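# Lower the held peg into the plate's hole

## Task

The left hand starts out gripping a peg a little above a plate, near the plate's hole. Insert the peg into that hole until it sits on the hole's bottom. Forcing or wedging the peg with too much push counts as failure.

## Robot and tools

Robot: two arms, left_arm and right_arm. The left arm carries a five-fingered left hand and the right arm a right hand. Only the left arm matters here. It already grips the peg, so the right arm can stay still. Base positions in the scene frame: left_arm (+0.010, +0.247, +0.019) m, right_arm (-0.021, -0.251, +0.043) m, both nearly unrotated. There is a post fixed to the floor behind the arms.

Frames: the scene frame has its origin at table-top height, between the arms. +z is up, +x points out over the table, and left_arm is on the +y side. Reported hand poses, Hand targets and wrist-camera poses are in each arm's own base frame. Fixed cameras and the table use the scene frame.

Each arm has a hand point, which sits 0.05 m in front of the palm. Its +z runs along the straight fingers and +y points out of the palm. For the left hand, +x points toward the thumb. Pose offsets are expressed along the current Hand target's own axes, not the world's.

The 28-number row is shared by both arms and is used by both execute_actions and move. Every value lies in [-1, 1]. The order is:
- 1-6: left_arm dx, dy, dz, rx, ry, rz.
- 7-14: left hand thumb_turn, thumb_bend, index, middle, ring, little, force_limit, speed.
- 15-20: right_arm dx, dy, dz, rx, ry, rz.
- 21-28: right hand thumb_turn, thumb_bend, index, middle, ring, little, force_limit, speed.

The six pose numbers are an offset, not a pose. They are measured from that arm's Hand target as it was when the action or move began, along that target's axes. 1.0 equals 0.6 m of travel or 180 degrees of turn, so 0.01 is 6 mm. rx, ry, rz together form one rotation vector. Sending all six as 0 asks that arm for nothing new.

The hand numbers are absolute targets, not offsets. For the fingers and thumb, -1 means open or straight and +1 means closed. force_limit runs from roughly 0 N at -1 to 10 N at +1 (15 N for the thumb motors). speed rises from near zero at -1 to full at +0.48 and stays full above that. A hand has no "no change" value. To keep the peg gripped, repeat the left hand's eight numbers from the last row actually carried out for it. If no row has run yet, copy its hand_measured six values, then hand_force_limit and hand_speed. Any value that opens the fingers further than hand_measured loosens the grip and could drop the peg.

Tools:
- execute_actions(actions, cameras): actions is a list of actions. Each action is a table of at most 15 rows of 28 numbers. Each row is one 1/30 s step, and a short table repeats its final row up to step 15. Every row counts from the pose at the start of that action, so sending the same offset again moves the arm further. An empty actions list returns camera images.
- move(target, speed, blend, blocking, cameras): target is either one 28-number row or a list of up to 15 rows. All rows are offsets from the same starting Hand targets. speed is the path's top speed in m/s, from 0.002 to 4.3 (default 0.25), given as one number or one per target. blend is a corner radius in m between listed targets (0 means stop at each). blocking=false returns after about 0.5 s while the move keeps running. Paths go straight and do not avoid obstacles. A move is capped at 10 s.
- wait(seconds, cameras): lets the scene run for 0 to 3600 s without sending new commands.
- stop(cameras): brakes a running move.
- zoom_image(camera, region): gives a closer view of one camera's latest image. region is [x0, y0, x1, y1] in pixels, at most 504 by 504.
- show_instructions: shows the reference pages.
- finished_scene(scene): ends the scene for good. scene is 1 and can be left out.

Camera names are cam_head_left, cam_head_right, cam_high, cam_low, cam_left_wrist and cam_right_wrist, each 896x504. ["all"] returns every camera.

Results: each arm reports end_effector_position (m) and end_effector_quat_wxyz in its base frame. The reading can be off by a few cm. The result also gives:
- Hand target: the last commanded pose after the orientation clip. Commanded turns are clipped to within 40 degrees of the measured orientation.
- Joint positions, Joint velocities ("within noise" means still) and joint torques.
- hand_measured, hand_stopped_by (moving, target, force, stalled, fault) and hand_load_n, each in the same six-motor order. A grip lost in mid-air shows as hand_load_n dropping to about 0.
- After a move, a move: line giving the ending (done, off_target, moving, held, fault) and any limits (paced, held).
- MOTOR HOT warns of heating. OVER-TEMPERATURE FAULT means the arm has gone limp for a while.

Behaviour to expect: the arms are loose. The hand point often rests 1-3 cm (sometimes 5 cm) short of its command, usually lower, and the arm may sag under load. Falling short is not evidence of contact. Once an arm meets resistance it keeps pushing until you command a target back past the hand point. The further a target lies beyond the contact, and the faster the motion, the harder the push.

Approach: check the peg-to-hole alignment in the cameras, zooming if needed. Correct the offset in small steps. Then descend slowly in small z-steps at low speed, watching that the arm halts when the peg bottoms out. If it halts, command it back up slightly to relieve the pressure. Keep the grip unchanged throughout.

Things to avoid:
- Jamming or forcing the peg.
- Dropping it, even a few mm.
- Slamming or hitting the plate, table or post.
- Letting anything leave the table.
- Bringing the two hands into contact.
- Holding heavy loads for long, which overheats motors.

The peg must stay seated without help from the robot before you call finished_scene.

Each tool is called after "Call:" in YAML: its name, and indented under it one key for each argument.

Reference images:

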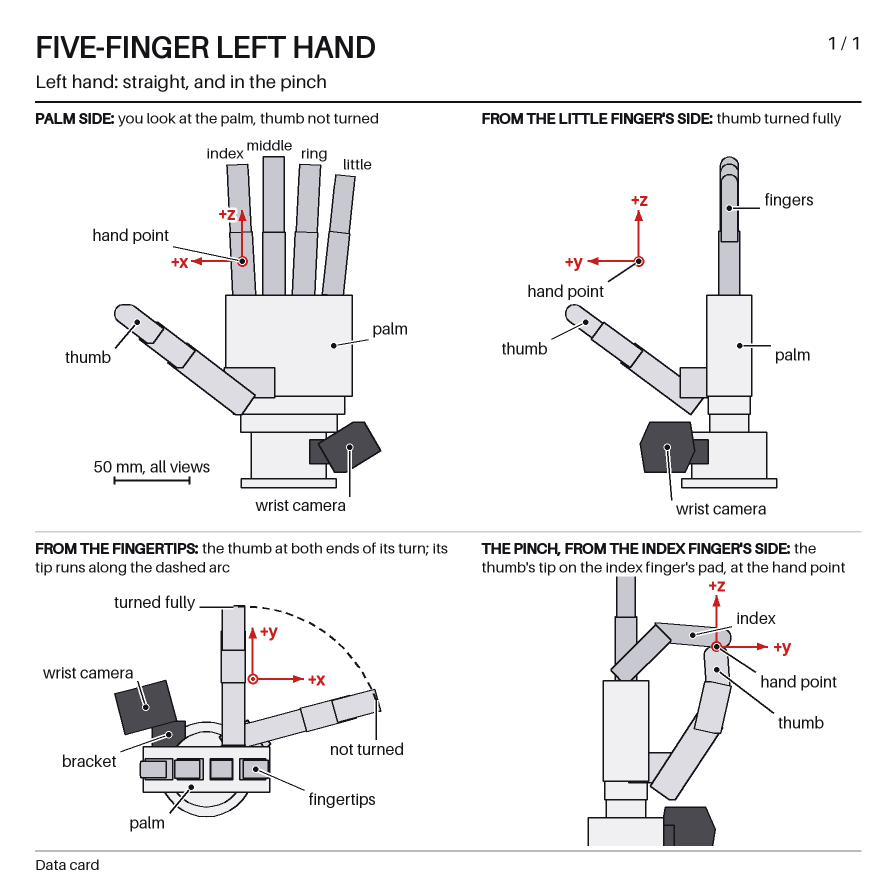

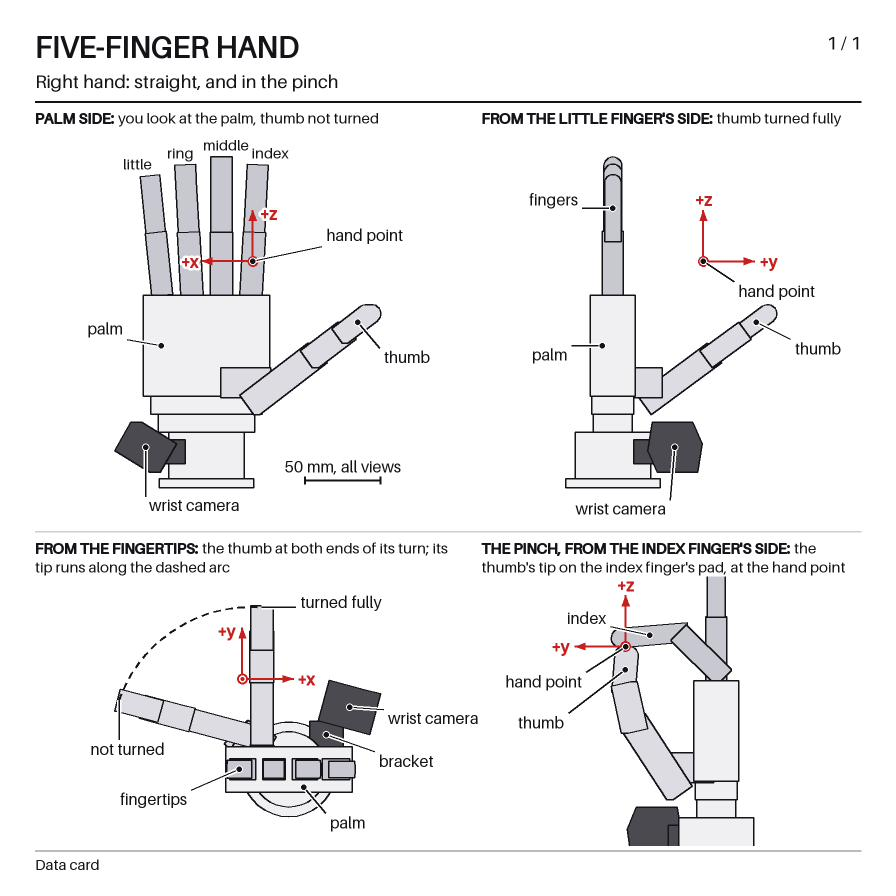

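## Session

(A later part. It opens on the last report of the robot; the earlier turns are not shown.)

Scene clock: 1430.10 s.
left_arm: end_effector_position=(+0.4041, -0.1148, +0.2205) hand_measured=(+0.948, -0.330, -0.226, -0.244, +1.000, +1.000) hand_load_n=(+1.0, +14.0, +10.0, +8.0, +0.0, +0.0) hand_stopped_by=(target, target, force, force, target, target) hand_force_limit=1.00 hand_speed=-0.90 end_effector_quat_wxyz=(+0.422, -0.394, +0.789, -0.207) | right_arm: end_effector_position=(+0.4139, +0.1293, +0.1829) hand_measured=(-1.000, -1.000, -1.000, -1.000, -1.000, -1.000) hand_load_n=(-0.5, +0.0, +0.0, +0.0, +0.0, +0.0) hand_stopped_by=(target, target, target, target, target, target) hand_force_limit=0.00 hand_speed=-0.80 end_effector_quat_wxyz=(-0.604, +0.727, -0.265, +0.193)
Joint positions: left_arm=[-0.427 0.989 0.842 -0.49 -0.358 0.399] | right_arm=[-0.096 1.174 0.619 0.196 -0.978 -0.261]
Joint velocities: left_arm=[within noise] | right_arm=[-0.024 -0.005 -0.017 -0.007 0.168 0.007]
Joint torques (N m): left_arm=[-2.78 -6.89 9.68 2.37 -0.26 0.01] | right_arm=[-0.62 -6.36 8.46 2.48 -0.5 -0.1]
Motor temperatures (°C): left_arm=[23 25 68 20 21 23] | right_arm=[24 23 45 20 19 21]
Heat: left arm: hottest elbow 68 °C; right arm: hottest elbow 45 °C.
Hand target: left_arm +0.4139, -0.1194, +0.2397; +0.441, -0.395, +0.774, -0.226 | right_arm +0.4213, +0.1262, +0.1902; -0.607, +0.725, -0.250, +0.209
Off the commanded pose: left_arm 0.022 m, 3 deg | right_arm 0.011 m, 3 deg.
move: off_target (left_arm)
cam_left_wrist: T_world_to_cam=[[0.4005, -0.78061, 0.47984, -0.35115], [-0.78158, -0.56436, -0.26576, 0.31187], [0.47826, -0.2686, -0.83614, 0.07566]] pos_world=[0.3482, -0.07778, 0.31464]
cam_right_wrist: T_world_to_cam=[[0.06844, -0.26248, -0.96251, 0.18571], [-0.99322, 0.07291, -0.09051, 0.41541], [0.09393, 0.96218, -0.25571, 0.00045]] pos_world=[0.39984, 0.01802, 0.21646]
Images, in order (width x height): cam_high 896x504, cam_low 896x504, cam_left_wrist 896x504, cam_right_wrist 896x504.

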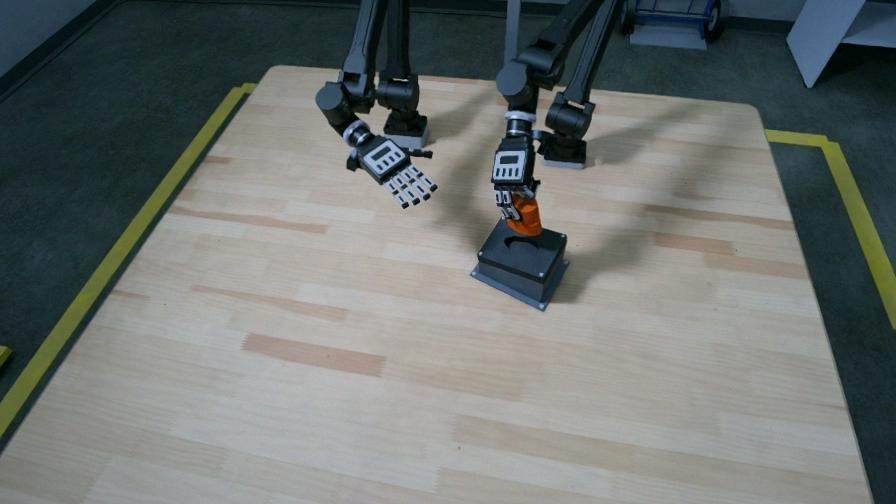

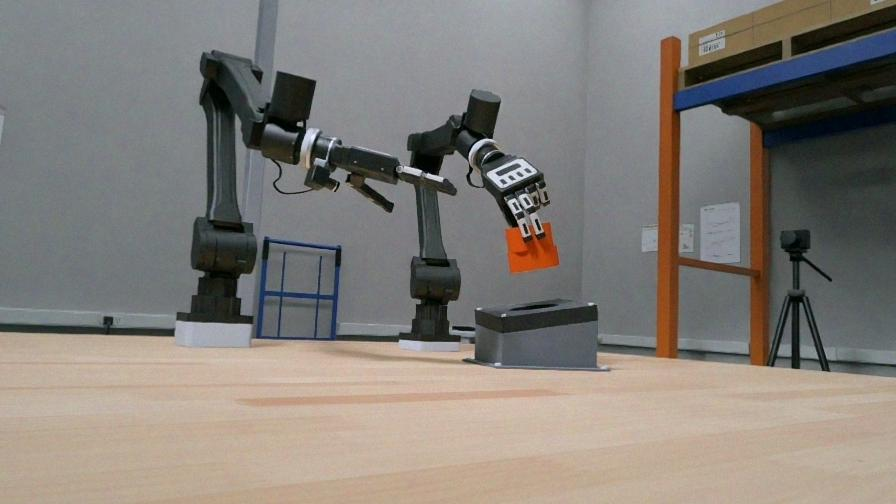

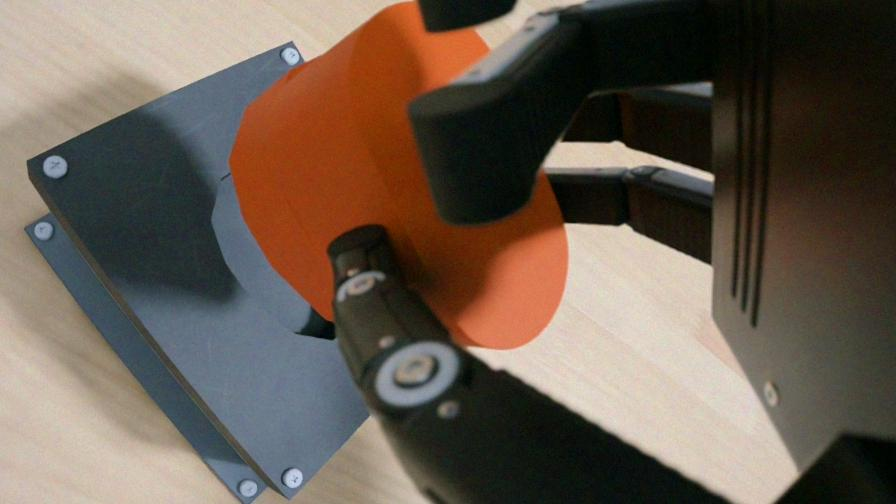

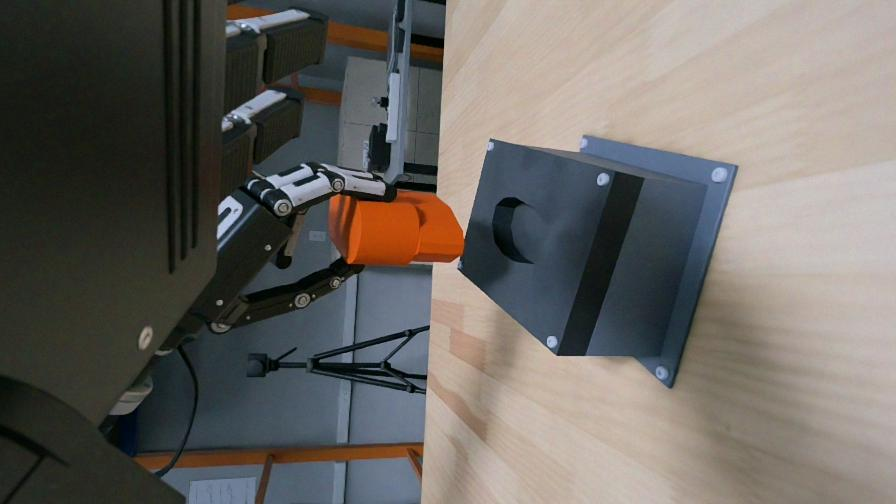

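Call:
zoom_image:
  camera: "cam_left_wrist"
  region: [20, 30, 320, 330]

Call:
zoom_image:
  camera: "cam_left_wrist"
  region: [200, 150, 380, 350]

Call:
zoom_image:
  camera: "cam_left_wrist"
  region: [200, 350, 400, 504]

Call:
zoom_image:
  camera: "cam_right_wrist"
  region: [310, 130, 620, 360]

Scaled by 1.680 from the camera's image (finer frame: 1280x720).

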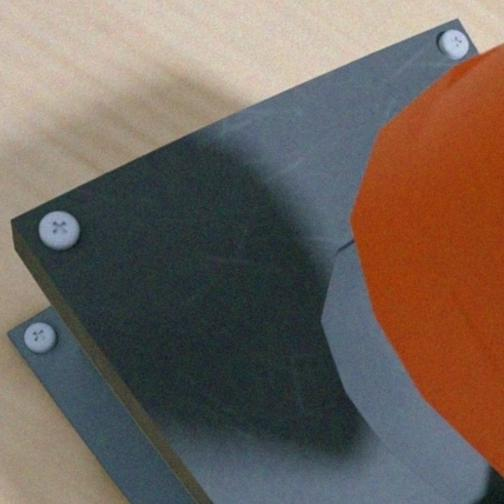

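Scaled by 2.520 from the camera's image (finer frame: 1280x720).

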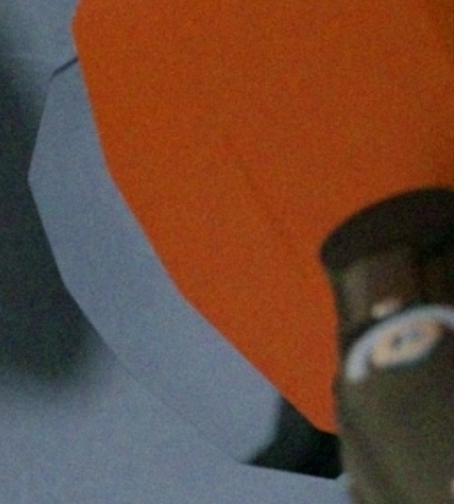

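Scaled by 2.520 from the camera's image (finer frame: 1280x720).

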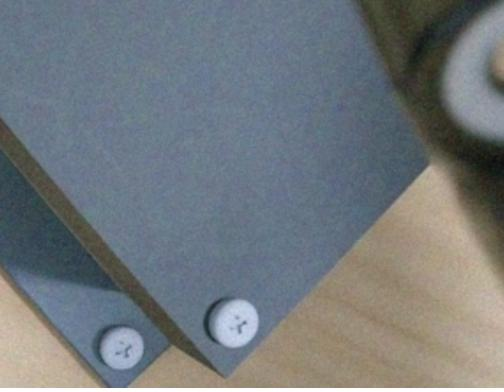

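Scaled by 1.626 from the camera's image (finer frame: 1280x720).

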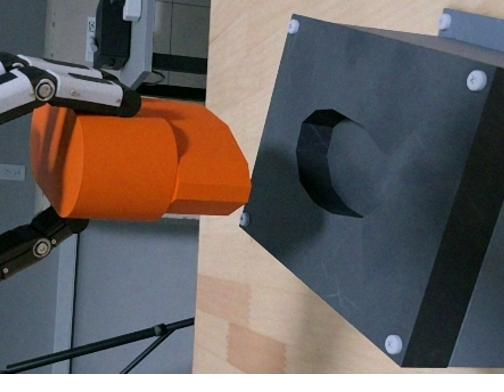

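Call:
move:
  target: [0.0343,0.0353,0.0378,-0.0151,-0.0084,-0.0155,0.948,-0.324,-0.226,-0.244,1.0,1.0,1.0,-0.9,0,0,0,0,0,0,-1,-1,-1,-1,-1,-1,0.0,-0.8]
  speed: 0.06
  cameras: ["cam_right_wrist","cam_left_wrist"]

Call:
zoom_image:
  camera: "cam_left_wrist"
  region: [180, 100, 380, 350]

Call:
zoom_image:
  camera: "cam_right_wrist"
  region: [340, 130, 620, 360]

Scene clock: 1525.67 s.
left_arm: end_effector_position=(+0.4092, -0.1147, +0.1861) hand_measured=(+0.948, -0.330, -0.226, -0.244, +1.000, +1.000) hand_load_n=(+1.0, +13.5, +10.0, +7.5, +0.0, +0.0) hand_stopped_by=(target, target, force, force, target, target) hand_force_limit=1.00 hand_speed=-0.90 end_effector_quat_wxyz=(+0.420, -0.430, +0.776, -0.192) | right_arm: end_effector_position=(+0.4139, +0.1293, +0.1829) hand_measured=(-1.000, -1.000, -1.000, -1.000, -1.000, -1.000) hand_load_n=(+0.0, +0.0, +0.0, +0.0, +0.0, +0.0) hand_stopped_by=(target, target, target, target, target, target) hand_force_limit=0.00 hand_speed=-0.80 end_effector_quat_wxyz=(-0.604, +0.727, -0.265, +0.193)
Joint positions: left_arm=[-0.435 1.047 0.799 -0.427 -0.413 0.325] | right_arm=[-0.096 1.174 0.619 0.196 -0.978 -0.261]
Joint torques (N m): left_arm=[-3.02 -7.3 9.22 2.33 -0.3 0] | right_arm=[-0.38 -6.3 8.47 2.45 -0.5 -0.11]
Motor temperatures (°C): left_arm=[23 25 58 21 21 23] | right_arm=[24 23 38 20 20 21]
Heat: left arm: hottest elbow 58 °C; right arm: hottest elbow 38 °C.
Hand target: left_arm +0.4185, -0.1237, +0.2030; +0.436, -0.427, +0.763, -0.213 | right_arm +0.4213, +0.1262, +0.1902; -0.607, +0.725, -0.250, +0.209
Off the commanded pose: left_arm 0.021 m, 3 deg | right_arm 0.011 m, 3 deg.
move: off_target (left_arm)
cam_left_wrist: T_world_to_cam=[[0.46835, -0.74009, 0.48262, -0.36013], [-0.73988, -0.62708, -0.24362, 0.2785], [0.48294, -0.24298, -0.84127, 0.04648]] pos_world=[0.35228, -0.08059, 0.28076]
cam_right_wrist: T_world_to_cam=[[0.06844, -0.26248, -0.96251, 0.18571], [-0.99322, 0.07291, -0.09051, 0.41541], [0.09393, 0.96218, -0.25571, 0.00045]] pos_world=[0.39984, 0.01802, 0.21646]
Images, in order (width x height): cam_left_wrist 896x504, cam_right_wrist 896x504.

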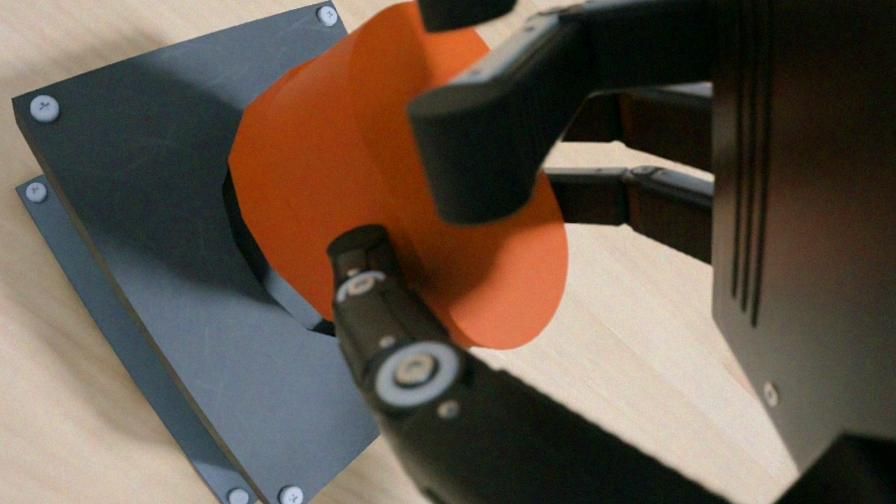

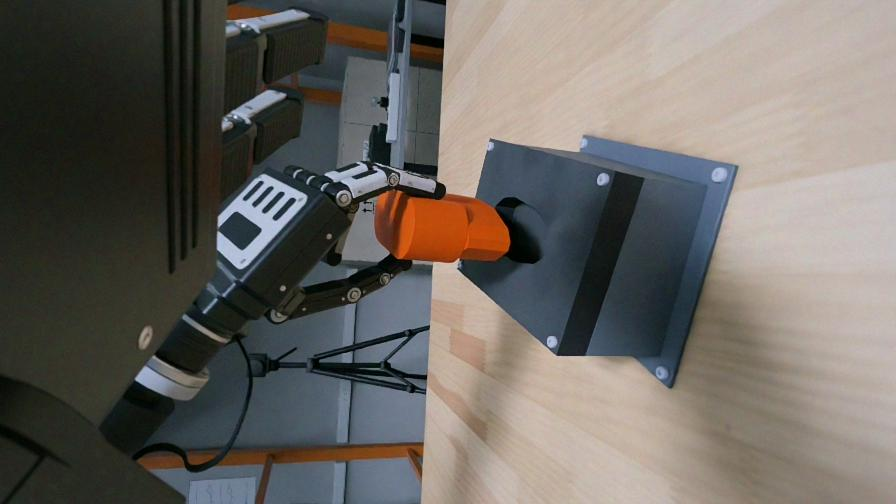

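Scaled by 2.016 from the camera's image (finer frame: 1280x720).

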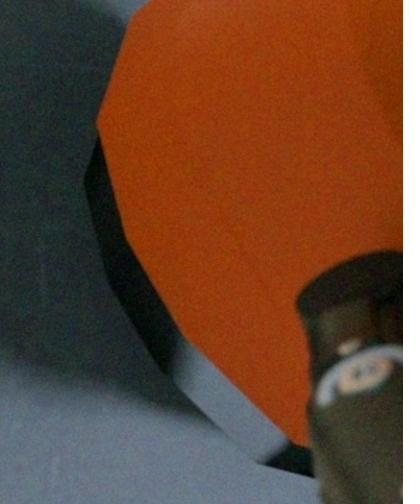

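Scaled by 1.800 from the camera's image (finer frame: 1280x720).

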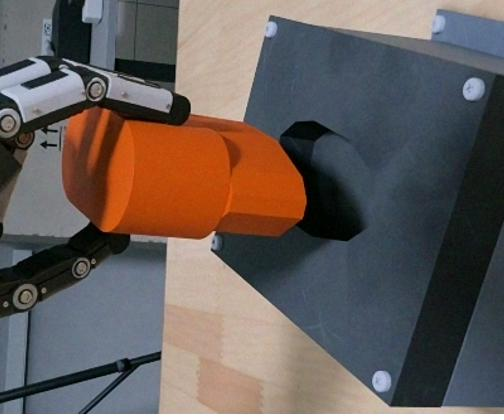

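Call:
move:
  target: [0.01575,0.0130,0.0091,0,0,0,0.948,-0.324,-0.226,-0.244,1.0,1.0,1.0,-0.9,0,0,0,0,0,0,-1,-1,-1,-1,-1,-1,0.0,-0.8]
  speed: 0.03
  cameras: ["cam_right_wrist","cam_left_wrist"]

Call:
zoom_image:
  camera: "cam_left_wrist"
  region: [200, 120, 350, 350]

Call:
zoom_image:
  camera: "cam_right_wrist"
  region: [420, 150, 600, 310]

Scene clock: 1578.03 s.
left_arm: end_effector_position=(+0.4081, -0.1176, +0.1746) hand_measured=(+0.948, -0.330, -0.226, -0.244, +1.000, +1.000) hand_load_n=(+1.0, +14.0, +10.0, +8.0, +0.0, -0.5) hand_stopped_by=(target, target, force, force, target, target) hand_force_limit=1.00 hand_speed=-0.90 end_effector_quat_wxyz=(+0.421, -0.429, +0.775, -0.193) | right_arm: end_effector_position=(+0.4139, +0.1293, +0.1829) hand_measured=(-1.000, -1.000, -1.000, -1.000, -1.000, -1.000) hand_load_n=(+0.0, +0.0, +0.0, +0.0, +0.0, +0.0) hand_stopped_by=(target, target, target, target, target, target) hand_force_limit=0.00 hand_speed=-0.80 end_effector_quat_wxyz=(-0.604, +0.727, -0.265, +0.193)
Joint positions: left_arm=[-0.445 1.057 0.773 -0.392 -0.422 0.319] | right_arm=[-0.096 1.174 0.619 0.196 -0.978 -0.261]
Joint torques (N m): left_arm=[-2.96 -7.06 9.07 2.32 -0.31 0] | right_arm=[-0.5 -6.3 8.5 2.44 -0.5 -0.1]
Motor temperatures (°C): left_arm=[23 25 59 21 21 23] | right_arm=[23 23 38 21 20 21]
Heat: left arm: hottest elbow 59 °C; right arm: hottest elbow 38 °C.
Hand target: left_arm +0.4170, -0.1271, +0.1902; +0.436, -0.427, +0.763, -0.213 | right_arm +0.4213, +0.1262, +0.1902; -0.607, +0.725, -0.250, +0.209
Off the commanded pose: left_arm 0.020 m, 3 deg | right_arm 0.011 m, 3 deg.
move: off_target (left_arm)
cam_left_wrist: T_world_to_cam=[[0.46691, -0.74021, 0.48383, -0.35592], [-0.73922, -0.62698, -0.24584, 0.27314], [0.48533, -0.24287, -0.83992, 0.03548]] pos_world=[0.35087, -0.08359, 0.26915]
cam_right_wrist: T_world_to_cam=[[0.06844, -0.26248, -0.96251, 0.18571], [-0.99322, 0.07291, -0.09051, 0.41541], [0.09393, 0.96218, -0.25571, 0.00045]] pos_world=[0.39984, 0.01802, 0.21646]
Images, in order (width x height): cam_left_wrist 896x504, cam_right_wrist 896x504.

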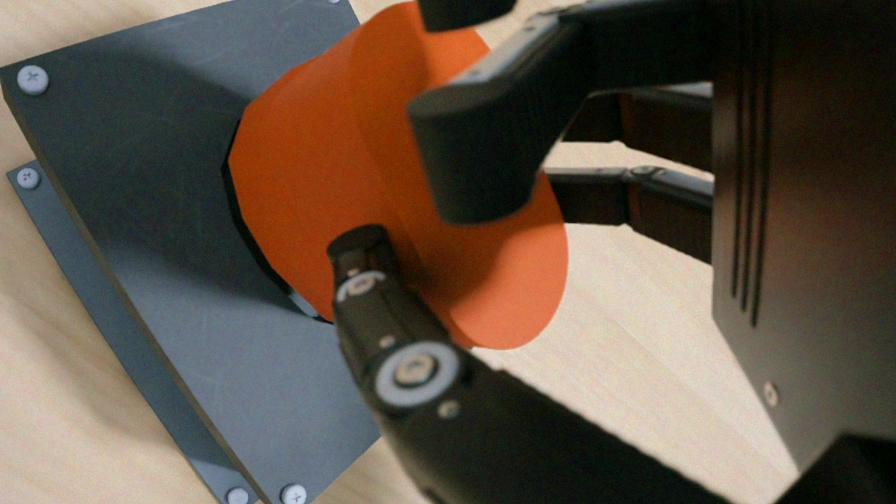

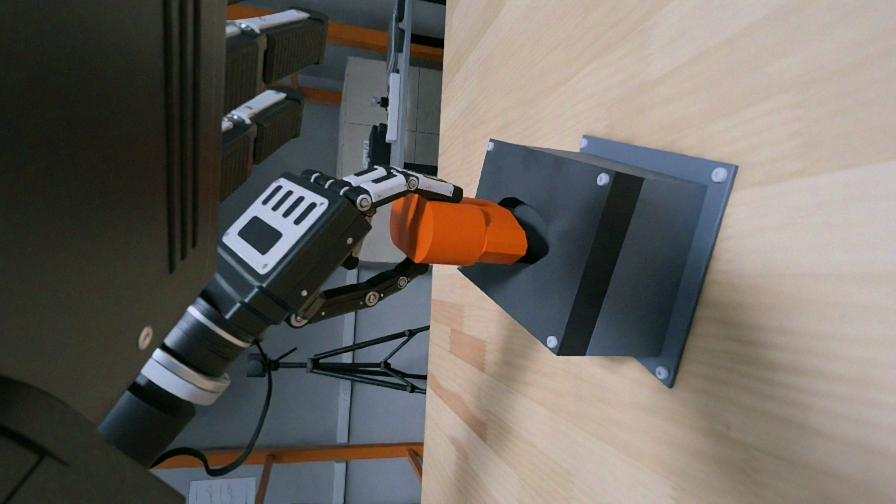

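Scaled by 2.191 from the camera's image (finer frame: 1280x720).

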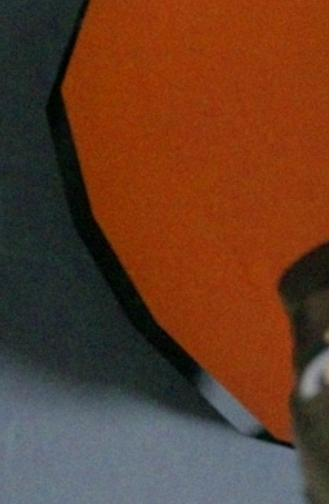

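Scaled by 2.800 from the camera's image (finer frame: 1280x720).

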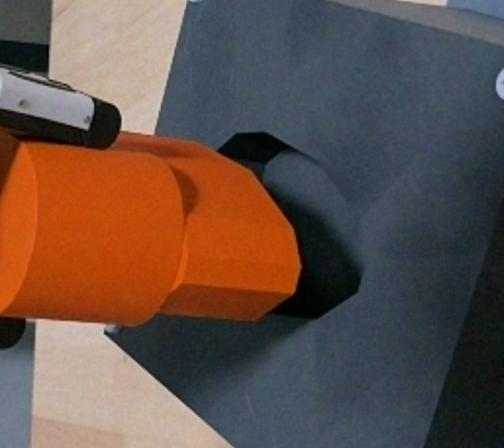

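Call:
move:
  target: [0.00585,0.01095,0.0084,0,0,0,0.948,-0.324,-0.226,-0.244,1.0,1.0,1.0,-0.9,0,0,0,0,0,0,-1,-1,-1,-1,-1,-1,0.0,-0.8]
  speed: 0.03
  cameras: ["cam_right_wrist","cam_left_wrist"]

Call:
zoom_image:
  camera: "cam_left_wrist"
  region: [200, 80, 350, 330]

Call:
zoom_image:
  camera: "cam_right_wrist"
  region: [460, 170, 580, 290]

Scene clock: 1614.03 s.
left_arm: end_effector_position=(+0.4078, -0.1175, +0.1655) hand_measured=(+0.948, -0.330, -0.226, -0.244, +1.000, +1.000) hand_load_n=(+1.0, +13.5, +10.0, +8.0, +0.0, +0.0) hand_stopped_by=(target, target, force, force, target, target) hand_force_limit=1.00 hand_speed=-0.90 end_effector_quat_wxyz=(+0.421, -0.429, +0.775, -0.193) | right_arm: end_effector_position=(+0.4139, +0.1293, +0.1829) hand_measured=(-1.000, -1.000, -1.000, -1.000, -1.000, -1.000) hand_load_n=(-0.5, +0.0, +0.0, +0.0, +0.0, +0.0) hand_stopped_by=(target, target, target, target, target, target) hand_force_limit=0.00 hand_speed=-0.80 end_effector_quat_wxyz=(-0.604, +0.727, -0.265, +0.193)
Joint positions: left_arm=[-0.445 1.064 0.753 -0.364 -0.422 0.319] | right_arm=[-0.096 1.174 0.619 0.196 -0.978 -0.261]
Joint torques (N m): left_arm=[-2.73 -7.18 9.02 2.3 -0.23 0.02] | right_arm=[-0.56 -6.36 8.54 2.41 -0.49 -0.1]
Motor temperatures (°C): left_arm=[23 25 56 21 21 23] | right_arm=[23 23 37 21 20 21]
Heat: left arm: hottest elbow 56 °C; right arm: hottest elbow 37 °C.
Hand target: left_arm +0.4173, -0.1262, +0.1812; +0.436, -0.427, +0.763, -0.213 | right_arm +0.4213, +0.1262, +0.1902; -0.607, +0.725, -0.250, +0.209
Off the commanded pose: left_arm 0.020 m, 3 deg | right_arm 0.011 m, 3 deg.
move: off_target (left_arm)
cam_left_wrist: T_world_to_cam=[[0.46691, -0.74021, 0.48383, -0.35131], [-0.73922, -0.62698, -0.24584, 0.27074], [0.48533, -0.24287, -0.83992, 0.028]] pos_world=[0.35058, -0.08349, 0.26005]
cam_right_wrist: T_world_to_cam=[[0.06844, -0.26248, -0.96251, 0.18571], [-0.99322, 0.07291, -0.09051, 0.41541], [0.09393, 0.96218, -0.25571, 0.00045]] pos_world=[0.39984, 0.01802, 0.21646]
Images, in order (width x height): cam_left_wrist 896x504, cam_right_wrist 896x504.

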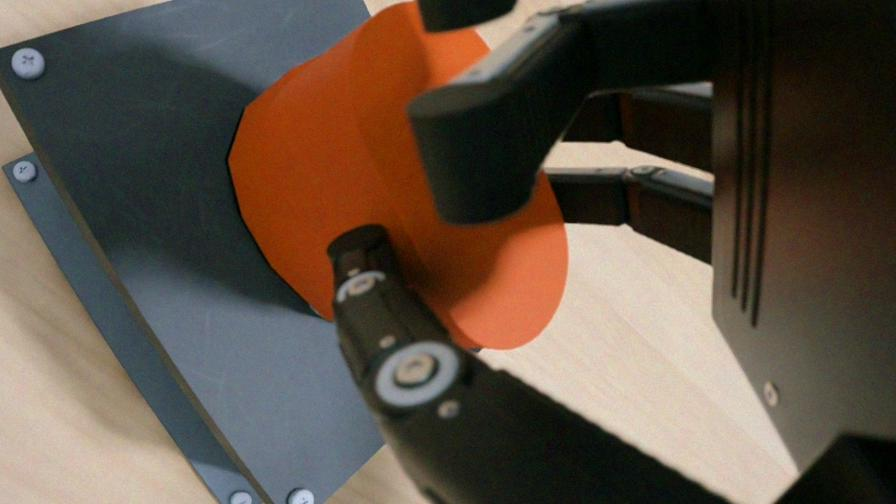

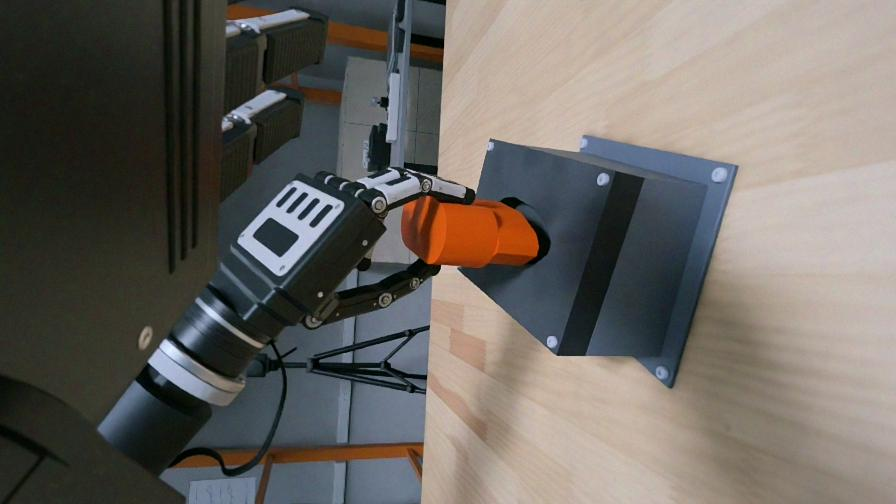

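Scaled by 2.016 from the camera's image (finer frame: 1280x720).

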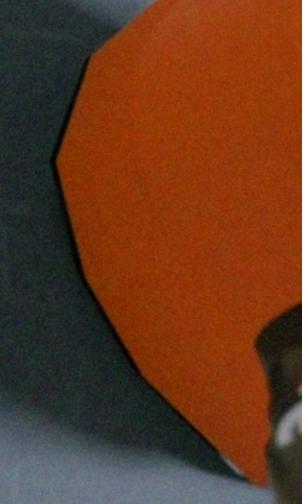

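Scaled by 4.200 from the camera's image (finer frame: 1280x720).

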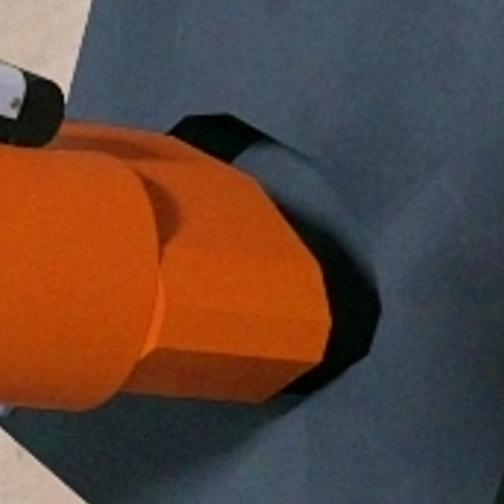

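Call:
zoom_image:
  camera: "cam_right_wrist"
  region: [505, 190, 565, 275]

Call:
zoom_image:
  camera: "cam_left_wrist"
  region: [215, 90, 295, 230]

Call:
zoom_image:
  camera: "cam_left_wrist"
  region: [255, 220, 345, 340]

Scaled by 5.929 from the camera's image (finer frame: 1280x720).

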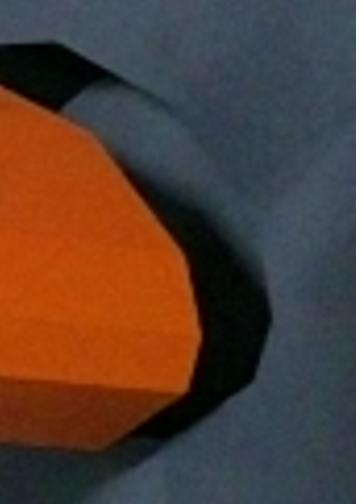

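Scaled by 3.600 from the camera's image (finer frame: 1280x720).

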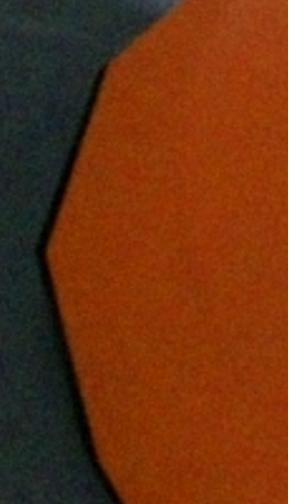

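Scaled by 4.200 from the camera's image (finer frame: 1280x720).

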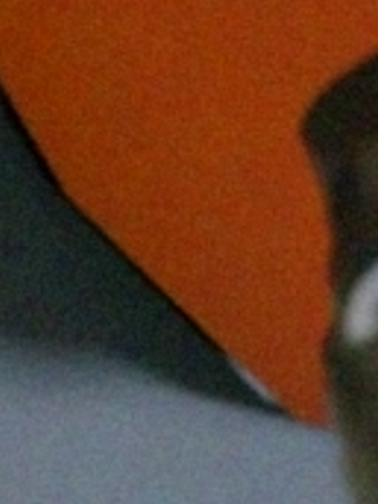

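Call:
move:
  target: [-0.0256,0.0167,0.0074,0,0,0,0.948,-0.324,-0.226,-0.244,1.0,1.0,1.0,-0.9,0,0,0,0,0,0,-1,-1,-1,-1,-1,-1,0.0,-0.8]
  speed: 0.04
  cameras: ["cam_right_wrist","cam_left_wrist"]

Call:
zoom_image:
  camera: "cam_right_wrist"
  region: [490, 180, 570, 280]

Call:
zoom_image:
  camera: "cam_left_wrist"
  region: [200, 80, 350, 330]

Scene clock: 1697.10 s.
left_arm: end_effector_position=(+0.4099, -0.1066, +0.1586) hand_measured=(+0.948, -0.330, -0.226, -0.244, +1.000, +1.000) hand_load_n=(+1.0, +14.0, +10.0, +8.0, +0.0, +0.0) hand_stopped_by=(target, target, force, force, target, target) hand_force_limit=1.00 hand_speed=-0.90 end_effector_quat_wxyz=(+0.415, -0.432, +0.777, -0.195) | right_arm: end_effector_position=(+0.4139, +0.1293, +0.1829) hand_measured=(-1.000, -1.000, -1.000, -1.000, -1.000, -1.000) hand_load_n=(-0.5, +0.0, +0.0, +0.0, -0.5, +0.0) hand_stopped_by=(target, target, target, target, target, target) hand_force_limit=0.00 hand_speed=-0.80 end_effector_quat_wxyz=(-0.604, +0.727, -0.265, +0.193)
Joint positions: left_arm=[-0.404 1.064 0.737 -0.347 -0.381 0.336] | right_arm=[-0.096 1.174 0.619 0.196 -0.978 -0.261]
Joint torques (N m): left_arm=[-1.32 -8.53 8.91 2.32 -0.07 0.21] | right_arm=[-0.73 -6.36 8.44 2.48 -0.5 -0.09]
Motor temperatures (°C): left_arm=[23 25 58 21 21 22] | right_arm=[23 22 37 21 20 21]
Heat: left arm: hottest elbow 58 °C; right arm: hottest elbow 37 °C.
Hand target: left_arm +0.4204, -0.1077, +0.1793; +0.436, -0.427, +0.763, -0.213 | right_arm +0.4213, +0.1262, +0.1902; -0.607, +0.725, -0.250, +0.209
Off the commanded pose: left_arm 0.023 m, 4 deg | right_arm 0.011 m, 3 deg.
move: off_target (left_arm)
cam_left_wrist: T_world_to_cam=[[0.47148, -0.73543, 0.48668, -0.34271], [-0.74205, -0.62904, -0.23168, 0.27611], [0.47652, -0.25191, -0.8423, 0.02684]] pos_world=[0.35368, -0.07159, 0.25337]
cam_right_wrist: T_world_to_cam=[[0.06844, -0.26248, -0.96251, 0.18571], [-0.99322, 0.07291, -0.09051, 0.41541], [0.09393, 0.96218, -0.25571, 0.00045]] pos_world=[0.39984, 0.01802, 0.21646]
Images, in order (width x height): cam_left_wrist 896x504, cam_right_wrist 896x504.

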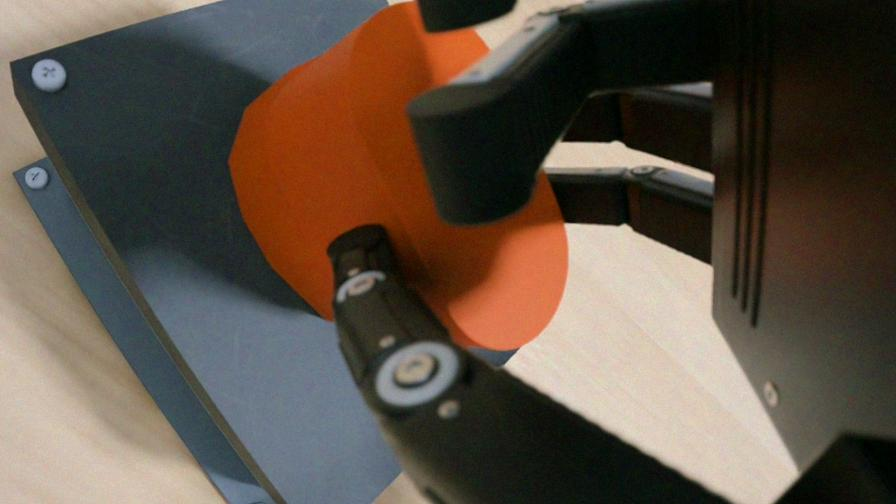

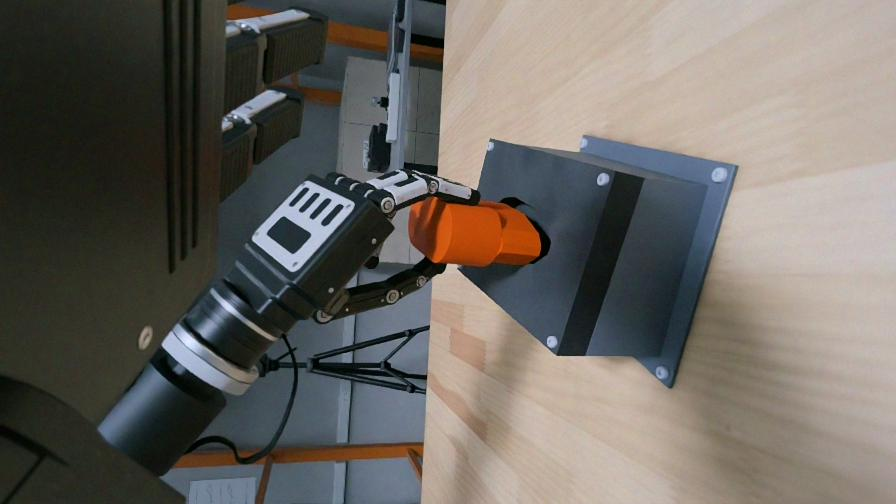

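Scaled by 5.040 from the camera's image (finer frame: 1280x720).

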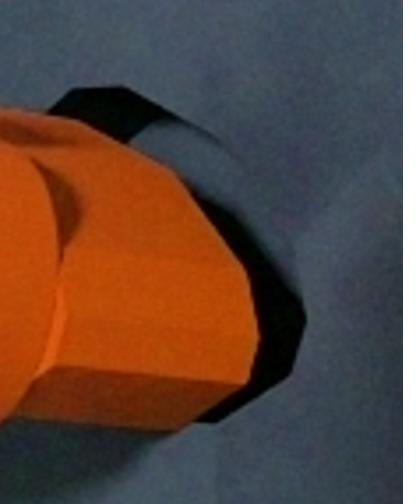

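Scaled by 2.016 from the camera's image (finer frame: 1280x720).

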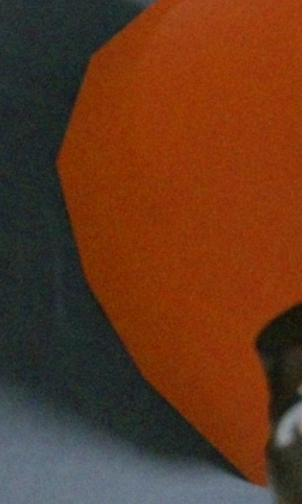

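Call:
move:
  target: [0.0227,-0.0192,0.0001,0,0,0,0.948,-0.324,-0.226,-0.244,1.0,1.0,1.0,-0.9,0,0,0,0,0,0,-1,-1,-1,-1,-1,-1,0.0,-0.8]
  speed: 0.04
  cameras: ["cam_right_wrist","cam_left_wrist"]

Call:
zoom_image:
  camera: "cam_right_wrist"
  region: [490, 180, 570, 280]

Call:
zoom_image:
  camera: "cam_left_wrist"
  region: [200, 80, 350, 330]

Scene clock: 1721.17 s.
left_arm: end_effector_position=(+0.4081, -0.1126, +0.1578) hand_measured=(+0.948, -0.330, -0.226, -0.244, +1.000, +1.000) hand_load_n=(+1.0, +13.5, +10.0, +8.0, +0.0, +0.0) hand_stopped_by=(target, target, force, force, target, target) hand_force_limit=1.00 hand_speed=-0.90 end_effector_quat_wxyz=(+0.421, -0.429, +0.776, -0.189) | right_arm: end_effector_position=(+0.4139, +0.1293, +0.1829) hand_measured=(-1.000, -1.000, -1.000, -1.000, -1.000, -1.000) hand_load_n=(+0.0, +0.5, +0.0, +0.0, +0.0, +0.0) hand_stopped_by=(target, target, target, target, target, target) hand_force_limit=0.00 hand_speed=-0.80 end_effector_quat_wxyz=(-0.604, +0.727, -0.265, +0.193)
Joint positions: left_arm=[-0.433 1.07 0.737 -0.346 -0.416 0.328] | right_arm=[-0.096 1.174 0.619 0.196 -0.978 -0.261]
Joint torques (N m): left_arm=[-2.9 -6.95 10.58 1.95 -0.17 -0.02] | right_arm=[-0.44 -6.3 8.53 2.45 -0.51 -0.09]
Motor temperatures (°C): left_arm=[23 25 59 21 21 22] | right_arm=[23 22 37 21 20 21]
Heat: left arm: hottest elbow 59 °C; right arm: hottest elbow 37 °C.
Hand target: left_arm +0.4223, -0.1254, +0.1807; +0.436, -0.427, +0.763, -0.213 | right_arm +0.4213, +0.1262, +0.1902; -0.607, +0.725, -0.250, +0.209
Off the commanded pose: left_arm 0.030 m, 4 deg | right_arm 0.011 m, 3 deg.
move: off_target (left_arm)
cam_left_wrist: T_world_to_cam=[[0.471, -0.74172, 0.4775, -0.34488], [-0.73905, -0.62733, -0.24548, 0.27198], [0.48163, -0.23728, -0.84364, 0.02527]] pos_world=[0.35128, -0.07919, 0.25276]
cam_right_wrist: T_world_to_cam=[[0.06844, -0.26248, -0.96251, 0.18571], [-0.99322, 0.07291, -0.09051, 0.41541], [0.09393, 0.96218, -0.25571, 0.00045]] pos_world=[0.39984, 0.01802, 0.21646]
Images, in order (width x height): cam_left_wrist 896x504, cam_right_wrist 896x504.

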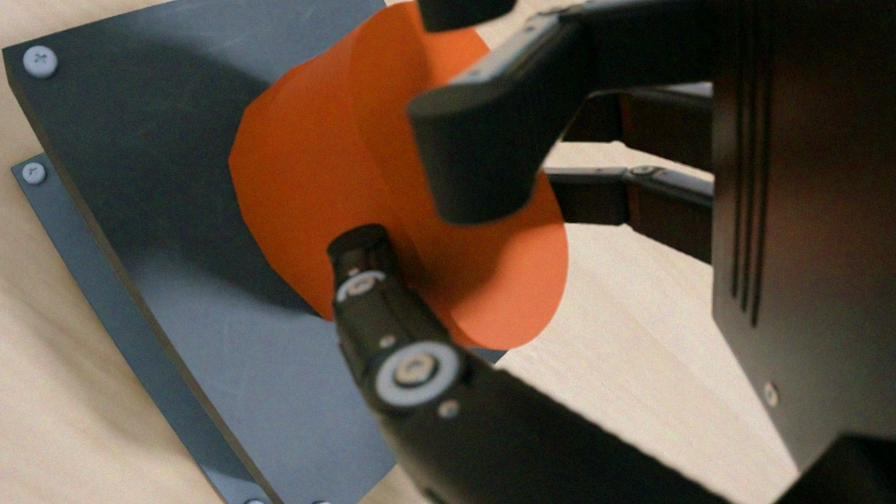

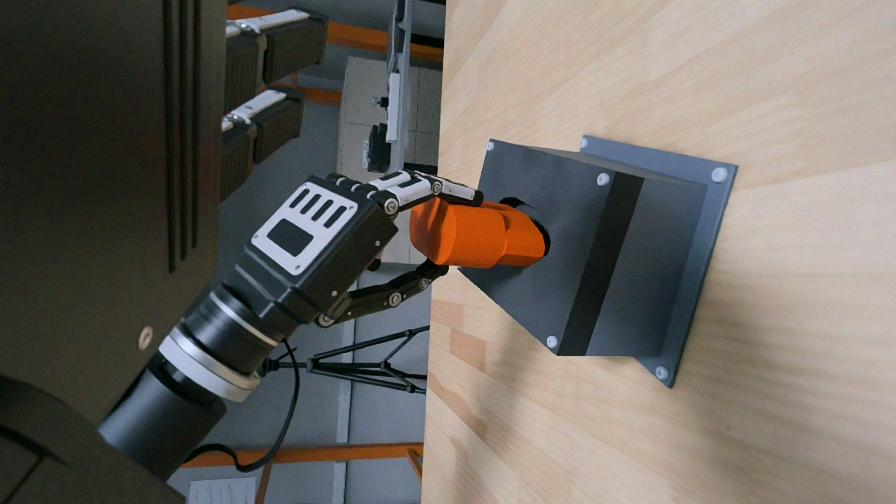

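Scaled by 5.040 from the camera's image (finer frame: 1280x720).

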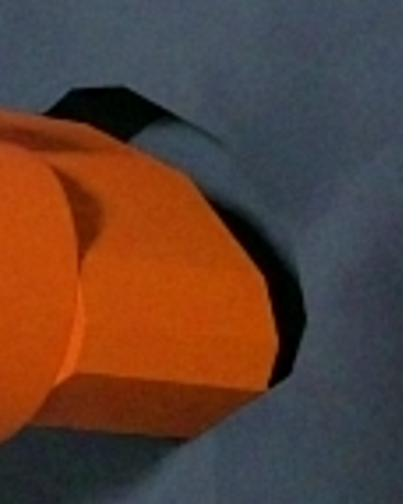

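Scaled by 2.016 from the camera's image (finer frame: 1280x720).

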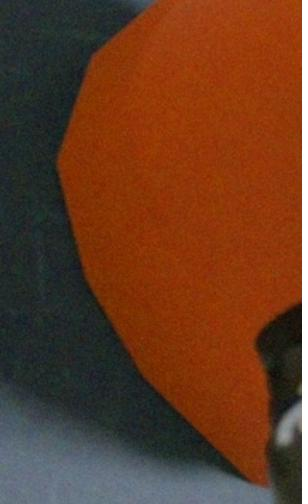

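Call:
move:
  target: [-0.0019,-0.0137,0.0014,0,0,0,0.948,-0.324,-0.226,-0.244,1.0,1.0,1.0,-0.9,0,0,0,0,0,0,-1,-1,-1,-1,-1,-1,0.0,-0.8]
  speed: 0.04
  cameras: ["cam_right_wrist","cam_left_wrist"]

Call:
zoom_image:
  camera: "cam_right_wrist"
  region: [490, 180, 570, 280]

Call:
zoom_image:
  camera: "cam_left_wrist"
  region: [200, 80, 350, 330]

Scene clock: 1750.93 s.
left_arm: end_effector_position=(+0.4086, -0.1130, +0.1569) hand_measured=(+0.948, -0.330, -0.226, -0.244, +1.000, +1.000) hand_load_n=(+0.0, +13.0, +9.5, +9.0, +0.0, +0.0) hand_stopped_by=(target, target, force, force, target, target) hand_force_limit=1.00 hand_speed=-0.90 end_effector_quat_wxyz=(+0.421, -0.430, +0.777, -0.188) | right_arm: end_effector_position=(+0.4139, +0.1293, +0.1829) hand_measured=(-1.000, -1.000, -1.000, -1.000, -1.000, -1.000) hand_load_n=(+0.0, +0.0, +0.0, +0.0, -0.5, +0.0) hand_stopped_by=(target, target, target, target, target, target) hand_force_limit=0.00 hand_speed=-0.80 end_effector_quat_wxyz=(-0.604, +0.727, -0.265, +0.193)
Joint positions: left_arm=[-0.435 1.075 0.739 -0.346 -0.419 0.327] | right_arm=[-0.096 1.174 0.619 0.196 -0.978 -0.261]
Joint torques (N m): left_arm=[-2.96 -6.3 12.19 1.43 -0.17 -0.02] | right_arm=[-0.62 -6.48 8.51 2.45 -0.5 -0.11]
Motor temperatures (°C): left_arm=[23 25 61 21 21 22] | right_arm=[23 22 37 21 20 21]
Heat: left arm: hottest elbow 61 °C; right arm: hottest elbow 37 °C.
Hand target: left_arm +0.4271, -0.1289, +0.1865; +0.436, -0.427, +0.763, -0.213 | right_arm +0.4213, +0.1262, +0.1902; -0.607, +0.725, -0.250, +0.209
Off the commanded pose: left_arm 0.038 m, 4 deg | right_arm 0.011 m, 3 deg.
move: off_target (left_arm)
cam_left_wrist: T_world_to_cam=[[0.47313, -0.74178, 0.4753, -0.34555], [-0.73844, -0.62814, -0.24524, 0.27147], [0.48047, -0.23495, -0.84496, 0.02515]] pos_world=[0.35187, -0.0799, 0.25207]
cam_right_wrist: T_world_to_cam=[[0.06844, -0.26248, -0.96251, 0.18571], [-0.99322, 0.07291, -0.09051, 0.41541], [0.09393, 0.96218, -0.25571, 0.00045]] pos_world=[0.39984, 0.01802, 0.21646]
Images, in order (width x height): cam_left_wrist 896x504, cam_right_wrist 896x504.

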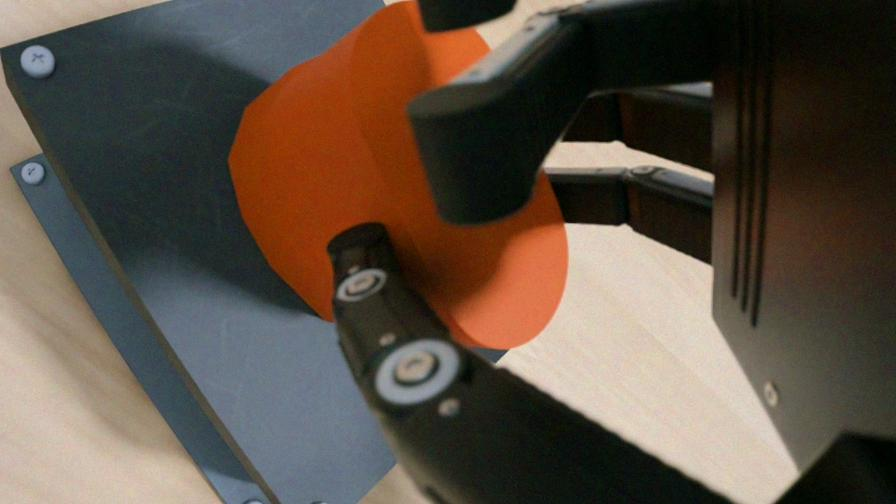

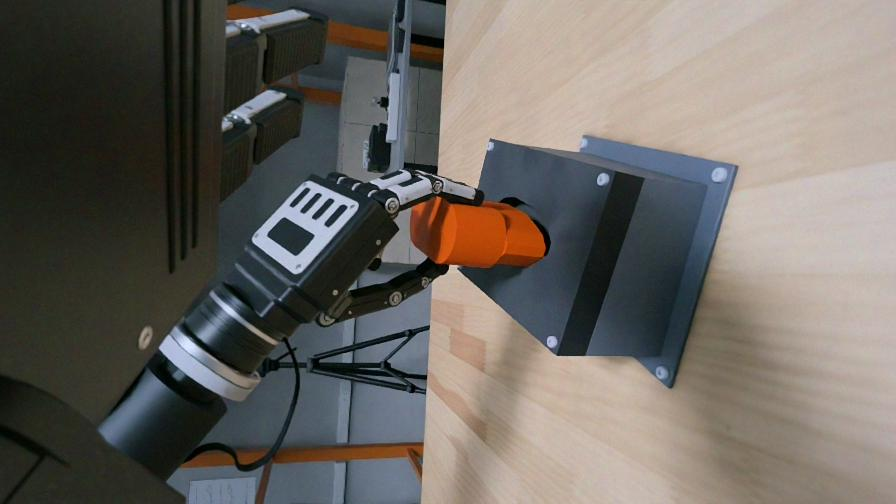

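Scaled by 5.040 from the camera's image (finer frame: 1280x720).

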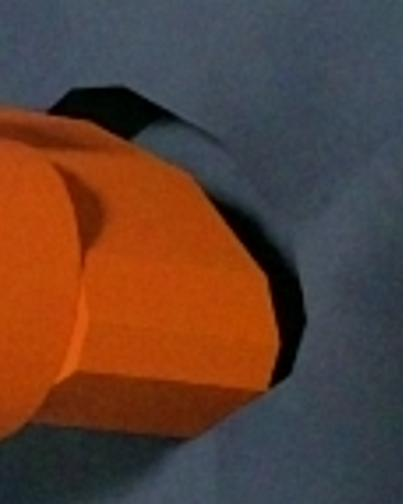

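Scaled by 2.016 from the camera's image (finer frame: 1280x720).

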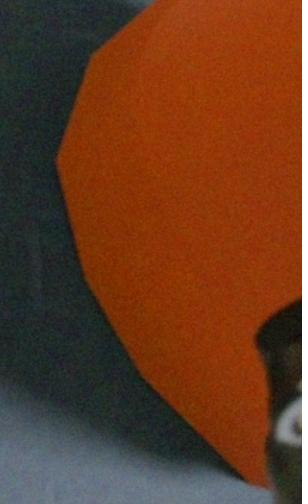

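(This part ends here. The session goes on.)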